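# Place the strawberry cake in the white basket

## Task

Move the strawberry cake so it sits inside the white basket, leave the basket and every other object roughly where they started, and finish with neither arm (nor a wrist camera cable) touching any of them.

## Robot and tools

Robot: two 6-joint arms with parallel grippers, left_arm and right_arm. Calibrated bases in the scene frame: left_arm at (-0.026, +0.301, 0) m, right_arm at (+0.053, -0.333, 0) m, each turned only slightly about z (quat_wxyz about (1, 0, 0, 0.015) and (1, 0, 0, 0.005)).

Scene frame: origin at table-top height, halfway between the nominal bases; +x points out over the table, +z up, left_arm on the +y side (arm names do not match image sides). Results report each end_effector_position in metres and end_effector_quat_wxyz in this frame. That point lies between the finger pads, roughly 1 cm short of the tips. Fingers extend along the gripper's +z and separate along its y. Reported hand poses may be off by a few cm, more when reaching far.

Row format (shared by execute_actions and move): one flat list of 14 numbers, each in [-1, 1], always covering both arms: left waist, shoulder, elbow, wrist pitch, wrist yaw, wrist roll, left opening, then the same seven for right_arm. The six joint numbers are scaled offsets, not poses: 1.0 equals 2.224 rad for waist, shoulder and elbow, and 8.485 rad for the three wrist joints. They count from the arm's Joint targets as printed when the action (or move) begins. Opening is absolute: +1 fully open, -1 shut; values in between send the fingers to where grip_measured reads that value. Wrist yaw runs opposite to the URDF sign in everything sent and reported. Stated joint ranges (URDF signs, rad): waist -2.618 to 3.054, shoulder 0 to 3.142, elbow 0 to 3.142, wrist pitch -1.571 to 1.571, wrist yaw -1.571 to 1.571 (so -1.571 to 1.571 mirrored in your numbers), wrist roll -2.094 to 2.094. Real limits may differ by 0.059 rad.

execute_actions(actions, cameras): actions is a list of actions; each action is a list of up to 15 rows, one row per 1/30 s step, and an action always lasts 15 steps (0.5 s), repeating its final row if shorter. All rows in one action offset from the same starting targets, so repeating an offset in a later action moves further. An action asking a joint more than 0.059 rad beyond its range is rejected for both arms; a malformed or out-of-range first action rejects the whole call. Requests past a real end are clipped, reported as "joint sent to its limit". An empty actions list just returns state and images. cameras: list of names (cam_head_left, cam_head_right, cam_left_wrist, cam_right_wrist, each 672x504); omitted/null/["all"] gives all, [] gives none.

move(target, speed, blend, opening_speed, blocking, cameras): target is one 14-number row or a list of up to 15 rows; every row is an offset from the Joint targets at the call's start, not from the previous row. speed is rad/s for whichever joint travels farthest (0.01 to 12.57, default 0.5), one value or one per target. blend (rad) rounds corners at intermediate targets; 0 stops at each. opening_speed (0.2 or more, units of the -1..1 scale per second) makes finger changes gradual; use a low value when closing on the cake so it is not squashed. blocking=false returns after about 0.5 s while motion continues. Moves take at least 0.5 s, and paths longer than 10 s stop short; they do not avoid obstacles or the other arm. The result adds a "move:" line: done, off_target (resting more than 0.035 rad from target), moving, held, or fault, plus limits=held if steps were withheld. Done does not prove there is no contact.

wait(seconds 0 to 10): lets time run while commands hold. stop(): brakes a running move. zoom_image(camera, region=[x0, y0, x1, y1] in pixels, origin top-left, max 504x504): enlarges part of the latest image. read_manual(section="licences"): licence texts only. finished_scene(scene): ends the current scene irreversibly; call it only once the cake is in the basket and both grippers are clear.

Result lines: Joint positions and Joint velocities per arm (six joints in rad, rad/s, then pad gap in m, 0.094 when fully open); Joint targets (base for the next offsets); Tool commands (current opening commands); grip_measured (same scale as opening; reads up to ~2.7 mm wide when empty and a bit narrow on a squeezed part); grip_effort_nm (motor effort, negative closing, not a pad force); joint torques (include arm weight; joints 1 to 3 wrap at ±28 N m). "joint command not followed" means the clearance check altered targets. MOTOR HOT appears at 75 °C; at 90 °C that arm folds and idles; at 100 °C it goes limp. Long holding, stretched poses or pushing into things heat motors.

Motion limits: each step a target may lead its measured angle by at most 0.339 rad (first three joints) or 2.2 rad (wrists), and targets that would shift a gripper more than 200 mm are scaled back, so large motions need several actions. Tiny turns may not start.

Practice: to keep one gripper unchanged, resend its current opening (0 means half open, not no change). Sending 0 for an arm's joints re-commands its current targets. To release, command an opening clearly above grip_measured. To stop pressing on something, command targets back past the measured positions. Avoid drops, releasing while moving, fast impacts, shoving the basket, and any contact between the arms or a gripper closing on the other's fingers. Anything that ends up off the table fails the task. Loose objects may occasionally be nudged by outside pushes. The simulation keeps running while you compose each reply.

Each tool is called after ">>>" as name(argument=value, ...), one argument or row to a line, values as JSON.

## Session

>>> execute_actions(
  actions=[],
  cameras=["cam_head_left","cam_head_right"],
)

Scene clock: 0.00 s.
left_arm: end_effector_position=(+0.3753, +0.2977, +0.1035) grip_measured=+1.000 grip_effort_nm=n/a end_effector_quat_wxyz=(+0.586, +0.042, +0.806, -0.072) | right_arm: end_effector_position=(+0.4622, -0.3357, +0.1305) grip_measured=+1.000 grip_effort_nm=n/a end_effector_quat_wxyz=(+0.634, +0.023, +0.773, -0.029)
Joint positions: left_arm=[0.077 1.568 0.393 0.855 -0.268 0.017 0.094] | right_arm=[0.031 1.561 0.381 0.982 -0.115 0.006 0.094]
Joint velocities: within noise
Joint torques (N m): no reading
Motor temperatures (°C): left_arm=[22 25 23 21 23 19 23] | right_arm=[23 24 24 29 23 21 20]
Heat: left arm: 25 °C; right arm: 29 °C.
Joint targets: left_arm=[0.077 1.563 0.398 0.849 -0.269 0.017] | right_arm=[0.031 1.558 0.384 0.971 -0.116 0.006]
Tool commands: left_gripper/opening=+1.0 right_gripper/opening=+1.0
Images, in order (width x height): cam_head_left 672x504, cam_head_right 672x504.

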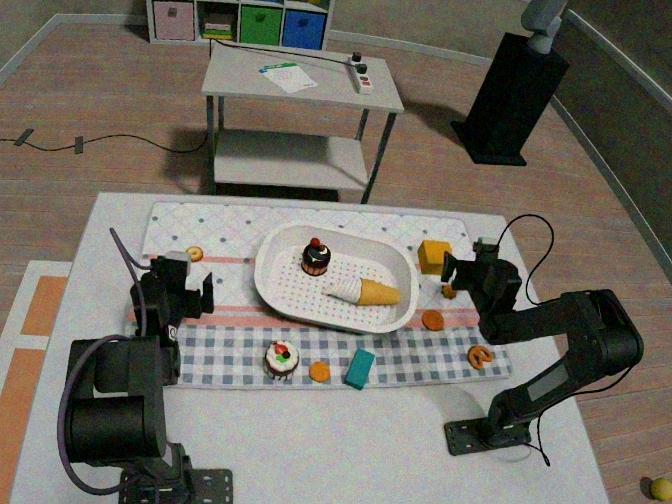

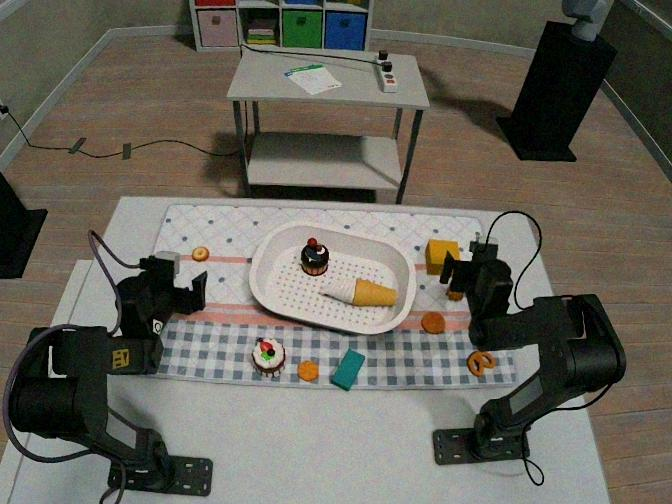

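>>> move(
  target=[
    [0,-0.08,0.25,-0.1,0.0317,-0.002,1,0,0,0,0,0,0,1],
    [-0.3467,-0.1133,0.2504,-0.1877,0.0317,-0.002,1,0,0,0,0,0,0,1],
  ],
  speed=1.6,
  blend=0.2,
  cameras=["cam_left_wrist"],
)

Scene clock: 8.13 s.
left_arm: end_effector_position=(+0.2221, +0.1064, +0.1130) grip_measured=+1.000 grip_effort_nm=-0.007 end_effector_quat_wxyz=(+0.212, +0.320, +0.920, -0.077) | right_arm: end_effector_position=(+0.4622, -0.3357, +0.1305) grip_measured=+1.000 grip_effort_nm=0.027 end_effector_quat_wxyz=(+0.634, +0.023, +0.773, -0.029)
Joint positions: left_arm=[-0.692 1.331 0.936 -0.721 -0.01 0.005 0.094] | right_arm=[0.031 1.561 0.381 0.982 -0.115 0.006 0.094]
Joint velocities: within noise
Joint torques (N m): left_arm=[-0.24 -5.86 7.9 1.02 0.09 -0.03] | right_arm=[0.03 -4.81 6.67 1.6 -0.05 0]
Motor temperatures (°C): left_arm=[22 26 23 24 23 19 23] | right_arm=[23 25 25 31 23 21 20]
Heat: left arm: 26 °C; right arm: 31 °C.
Joint targets: left_arm=[-0.694 1.311 0.955 -0.743 0.000 0.000] | right_arm=[0.031 1.558 0.384 0.971 -0.116 0.006]
move: done
Images, in order (width x height): cam_left_wrist 672x504.

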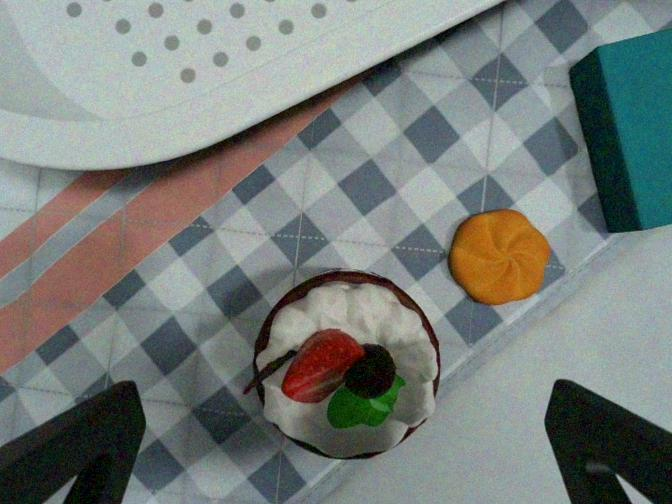

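>>> move(
  target=[
    [0,0.0432,-0.1416,0.0483,0,0,1,0,0,0,0,0,0,1],
    [0,0.0432,-0.1416,0.0483,0,0,0.2,0,0,0,0,0,0,1],
    [0,0,0.045,-0.0118,0,0,0.2,0,0,0,0,0,0,1],
    [0.0881,0.2545,0.2963,-0.0111,0,0,0.2,0,0,0,0,0,0,1],
  ],
  speed=[0.4,0.4,0.7,0.8],
  blend=[0,0,0.12,0],
  opening_speed=1.0,
  cameras=["cam_left_wrist","cam_head_right"],
)

Scene clock: 43.73 s.
left_arm: end_effector_position=(+0.3829, +0.0946, +0.1337) grip_measured=+0.401 grip_effort_nm=-1.028 end_effector_quat_wxyz=(+0.217, +0.228, +0.948, -0.054) | right_arm: end_effector_position=(+0.4622, -0.3357, +0.1305) grip_measured=+1.000 grip_effort_nm=0.027 end_effector_quat_wxyz=(+0.634, +0.023, +0.773, -0.029)
Joint positions: left_arm=[-0.497 1.873 1.58 -0.828 -0.006 0.005 0.066] | right_arm=[0.031 1.561 0.381 0.982 -0.115 0.006 0.094]
Joint velocities: within noise
Joint torques (N m): left_arm=[-0.09 -9.03 9.18 1.15 0.06 -0.03] | right_arm=[0.02 -4.82 6.67 1.6 -0.04 -0.01]
Motor temperatures (°C): left_arm=[22 26 26 23 23 19 23] | right_arm=[23 25 26 33 23 21 20]
Heat: left arm: 26 °C; right arm: 33 °C.
Joint targets: left_arm=[-0.498 1.877 1.615 -0.838 0.000 0.000] | right_arm=[0.031 1.558 0.384 0.971 -0.116 0.006]
move: done
Images, in order (width x height): cam_head_right 672x504, cam_left_wrist 672x504.

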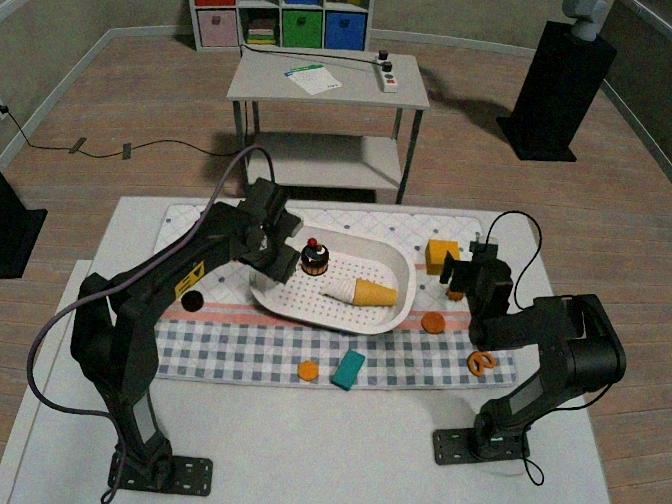

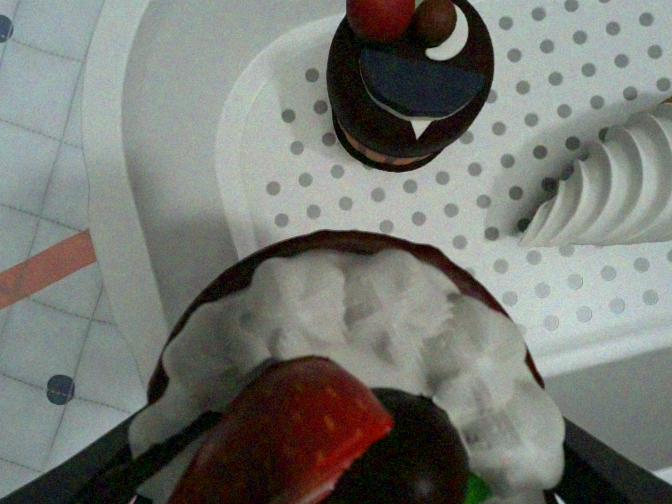

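>>> move(
  target=[
    [-0.0117,0.0585,-0.1075,0.0435,0,0,0.2,0,0,0,0,0,0,1],
    [-0.0117,0.0585,-0.1075,0.0435,0,0,0.7,0,0,0,0,0,0,1],
    [-0.0117,0.0585,0.0325,0.0065,0,0,0.7,0,0,0,0,0,0,1],
    [-0.0117,-0.17,0.0,-0.03,0,0,0.7,0,0,0,0,0,0,1],
  ],
  speed=[0.45,0.45,0.6,1.2],
  blend=[0,0,0.1,0],
  opening_speed=1.2,
  cameras=["cam_head_right"],
)

Scene clock: 54.87 s.
left_arm: end_effector_position=(+0.3111, +0.1200, +0.2730) grip_measured=+0.698 grip_effort_nm=0.120 end_effector_quat_wxyz=(+0.302, +0.235, +0.921, -0.078) | right_arm: end_effector_position=(+0.4622, -0.3357, +0.1305) grip_measured=+1.000 grip_effort_nm=0.032 end_effector_quat_wxyz=(+0.634, +0.023, +0.773, -0.029)
Joint positions: left_arm=[-0.522 1.497 1.627 -1.066 -0.006 0.005 0.08] | right_arm=[0.031 1.561 0.381 0.982 -0.115 0.006 0.094]
Joint velocities: within noise
Joint torques (N m): left_arm=[-0.18 -5.38 5.24 1.28 0.05 -0.04] | right_arm=[0.05 -4.79 6.67 1.6 -0.05 -0.01]
Motor temperatures (°C): left_arm=[22 28 27 24 23 19 24] | right_arm=[23 25 26 33 23 21 20]
Heat: left arm: 28 °C; right arm: 33 °C.
Joint targets: left_arm=[-0.524 1.499 1.614 -1.092 0.000 0.000] | right_arm=[0.031 1.558 0.384 0.971 -0.116 0.006]
move: done
Images, in order (width x height): cam_head_right 672x504.

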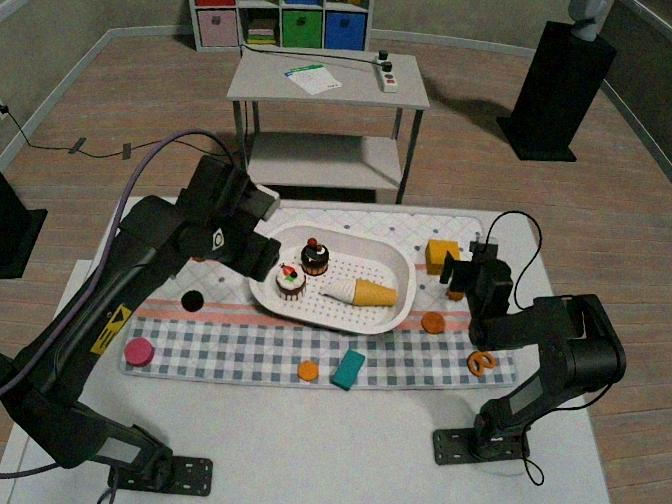

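Done.

>>> finished_scene(
  scene=2,
)

The scene is finished: the task was done.


## Next scene

The same job, from a new start.

>>> execute_actions(
  actions=[],
  cameras=["cam_head_left","cam_head_right"],
)

Scene clock: 0.00 s.
left_arm: end_effector_position=(+0.3701, +0.3334, +0.1050) grip_measured=+1.000 grip_effort_nm=n/a end_effector_quat_wxyz=(+0.593, -0.053, +0.803, +0.032) | right_arm: end_effector_position=(+0.4655, -0.3440, +0.1221) grip_measured=+1.000 grip_effort_nm=n/a end_effector_quat_wxyz=(+0.618, +0.034, +0.785, -0.032)
Joint positions: left_arm=[0.018 1.543 0.359 0.885 0.068 -0.032 0.094] | right_arm=[0.01 1.573 0.405 0.93 -0.111 0.019 0.094]
Joint velocities: within noise
Joint torques (N m): no reading
Motor temperatures (°C): left_arm=[22 24 22 21 23 19 23] | right_arm=[23 22 23 26 23 21 20]
Heat: left arm: 24 °C; right arm: 26 °C.
Joint targets: left_arm=[0.018 1.538 0.364 0.880 0.068 -0.032] | right_arm=[0.010 1.570 0.408 0.918 -0.112 0.019]
Tool commands: left_gripper/opening=+1.0 right_gripper/opening=+1.0
Images, in order (width x height): cam_head_left 672x504, cam_head_right 672x504.

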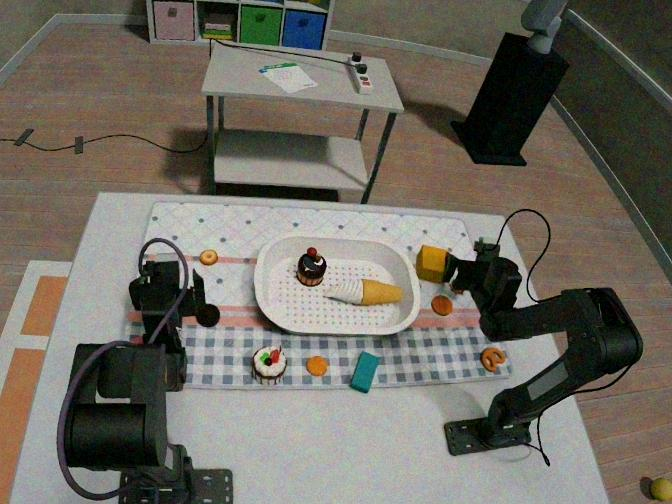

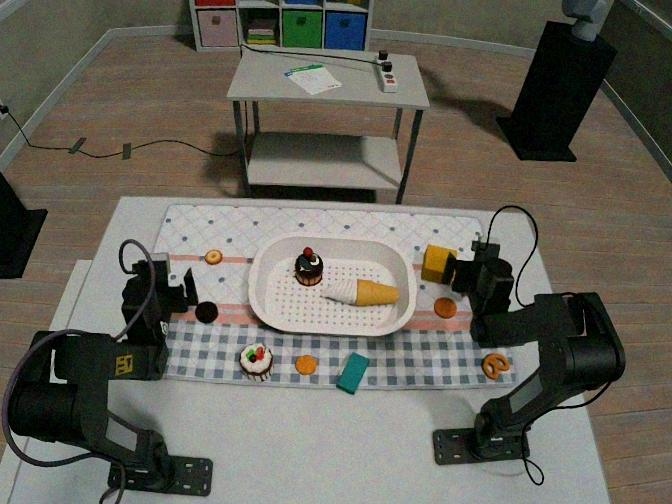

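>>> move(
  target=[
    [0,-0.1,0.25,-0.1,-0.008,0.0038,1,0,0,0,0,0,0,1],
    [-0.3008,-0.1691,0.2221,-0.1975,-0.008,0.0038,1,0,0,0,0,0,0,1],
  ],
  speed=1.6,
  blend=0.2,
  cameras=["cam_left_wrist"],
)

Scene clock: 7.83 s.
left_arm: end_effector_position=(+0.2091, +0.1354, +0.1266) grip_measured=+1.000 grip_effort_nm=0.002 end_effector_quat_wxyz=(+0.231, +0.291, +0.925, -0.074) | right_arm: end_effector_position=(+0.4655, -0.3440, +0.1221) grip_measured=+1.000 grip_effort_nm=0.032 end_effector_quat_wxyz=(+0.618, +0.034, +0.785, -0.032)
Joint positions: left_arm=[-0.646 1.179 0.872 -0.774 0 -0.006 0.094] | right_arm=[0.01 1.573 0.405 0.93 -0.111 0.019 0.094]
Joint velocities: within noise
Joint torques (N m): left_arm=[-0.42 -4.37 5.22 1.07 0 0.09] | right_arm=[0.03 -5 6.61 1.54 -0.05 -0.01]
Motor temperatures (°C): left_arm=[22 24 22 23 23 19 23] | right_arm=[23 22 23 28 23 21 20]
Heat: left arm: 24 °C; right arm: 28 °C.
Joint targets: left_arm=[-0.651 1.162 0.858 -0.796 0.000 0.000] | right_arm=[0.010 1.570 0.408 0.918 -0.112 0.019]
move: done
Images, in order (width x height): cam_left_wrist 672x504.

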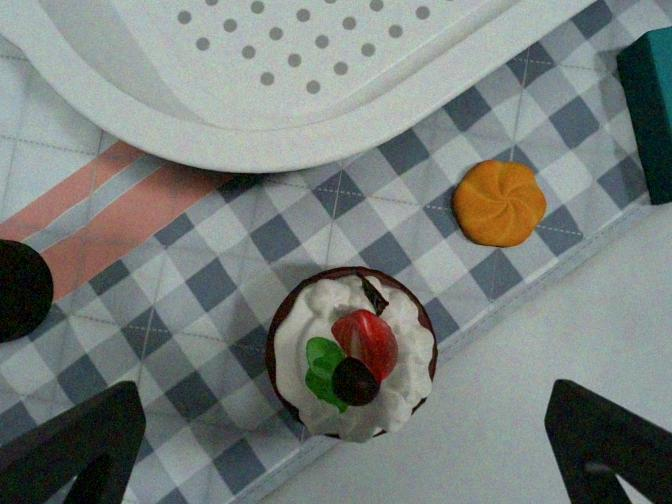

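>>> move(
  target=[
    [-0.004,0.0549,-0.1367,0.0502,0,0,1,0,0,0,0,0,0,1],
    [-0.004,0.0549,-0.1367,0.0502,0,0,0.2,0,0,0,0,0,0,1],
    [-0.004,0,0.045,-0.0118,0,0,0.2,0,0,0,0,0,0,1],
    [0.0513,0.304,0.3161,-0.0032,0,0,0.2,0,0,0,0,0,0,1],
  ],
  speed=[0.4,0.4,0.7,0.8],
  blend=[0,0,0.12,0],
  opening_speed=1.0,
  cameras=["cam_left_wrist","cam_head_right"],
)

Scene clock: 23.43 s.
left_arm: end_effector_position=(+0.3608, +0.0859, +0.1299) grip_measured=+0.383 grip_effort_nm=-1.023 end_effector_quat_wxyz=(+0.204, +0.243, +0.947, -0.054) | right_arm: end_effector_position=(+0.4655, -0.3440, +0.1221) grip_measured=+1.000 grip_effort_nm=0.032 end_effector_quat_wxyz=(+0.618, +0.034, +0.785, -0.032)
Joint positions: left_arm=[-0.539 1.835 1.527 -0.838 -0.001 -0.006 0.065] | right_arm=[0.01 1.573 0.405 0.93 -0.111 0.019 0.094]
Joint velocities: within noise
Joint torques (N m): left_arm=[0.25 -8.94 9.01 1.33 0.02 0.08] | right_arm=[0.03 -5 6.61 1.54 -0.05 -0.01]
Motor temperatures (°C): left_arm=[22 25 23 23 23 19 23] | right_arm=[23 23 24 31 23 21 20]
Heat: left arm: 25 °C; right arm: 31 °C.
Joint targets: left_arm=[-0.536 1.838 1.561 -0.823 0.000 0.000] | right_arm=[0.010 1.570 0.408 0.918 -0.112 0.019]
move: done
Images, in order (width x height): cam_head_right 672x504, cam_left_wrist 672x504.

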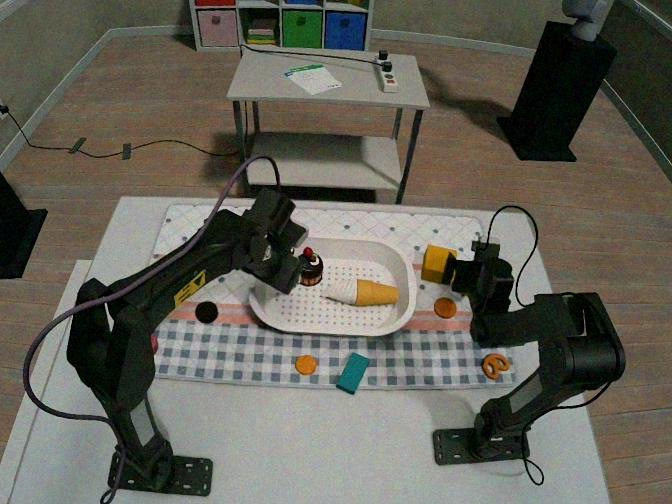

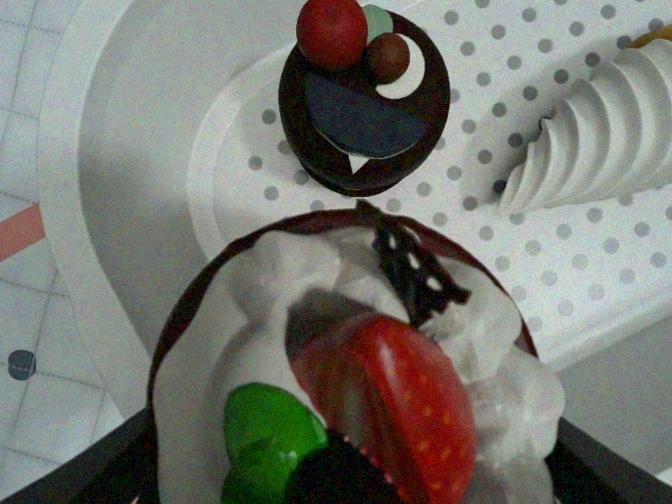

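>>> move(
  target=[
    [-0.0315,0.0607,-0.1066,0.0438,0,0,0.2,0,0,0,0,0,0,1],
    [-0.0315,0.0607,-0.1066,0.0438,0,0,0.7,0,0,0,0,0,0,1],
    [-0.0315,0.0607,0.0335,0.0068,0,0,0.7,0,0,0,0,0,0,1],
    [-0.0315,-0.17,0.0,-0.03,0,0,0.7,0,0,0,0,0,0,1],
  ],
  speed=[0.4,0.4,0.6,1.2],
  blend=[0,0,0.1,0],
  opening_speed=1.2,
  cameras=["cam_head_right"],
)

Scene clock: 36.90 s.
left_arm: end_effector_position=(+0.2888, +0.0999, +0.2683) grip_measured=+0.698 grip_effort_nm=0.115 end_effector_quat_wxyz=(+0.299, +0.264, +0.913, -0.089) | right_arm: end_effector_position=(+0.4655, -0.3440, +0.1221) grip_measured=+1.000 grip_effort_nm=0.027 end_effector_quat_wxyz=(+0.618, +0.034, +0.785, -0.032)
Joint positions: left_arm=[-0.601 1.458 1.573 -1.052 0 -0.006 0.08] | right_arm=[0.01 1.573 0.405 0.93 -0.111 0.019 0.094]
Joint velocities: within noise
Joint torques (N m): left_arm=[-0.53 -5.15 5.19 1.26 0 0.1] | right_arm=[0.03 -5.01 6.6 1.54 -0.05 -0.01]
Motor temperatures (°C): left_arm=[22 27 24 24 23 19 23] | right_arm=[23 23 24 32 23 21 20]
Heat: left arm: 27 °C; right arm: 32 °C.
Joint targets: left_arm=[-0.606 1.460 1.561 -1.078 0.000 0.000] | right_arm=[0.010 1.570 0.408 0.918 -0.112 0.019]
move: done
Images, in order (width x height): cam_head_right 672x504.

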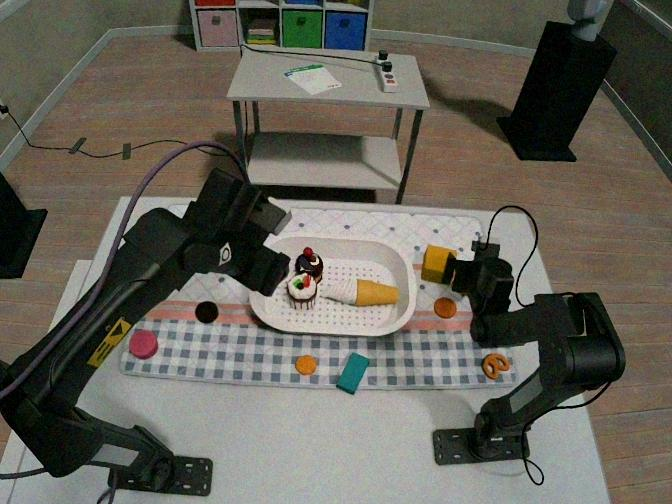

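>>> finished_scene(
  scene=3,
)

The scene is finished: the task was done.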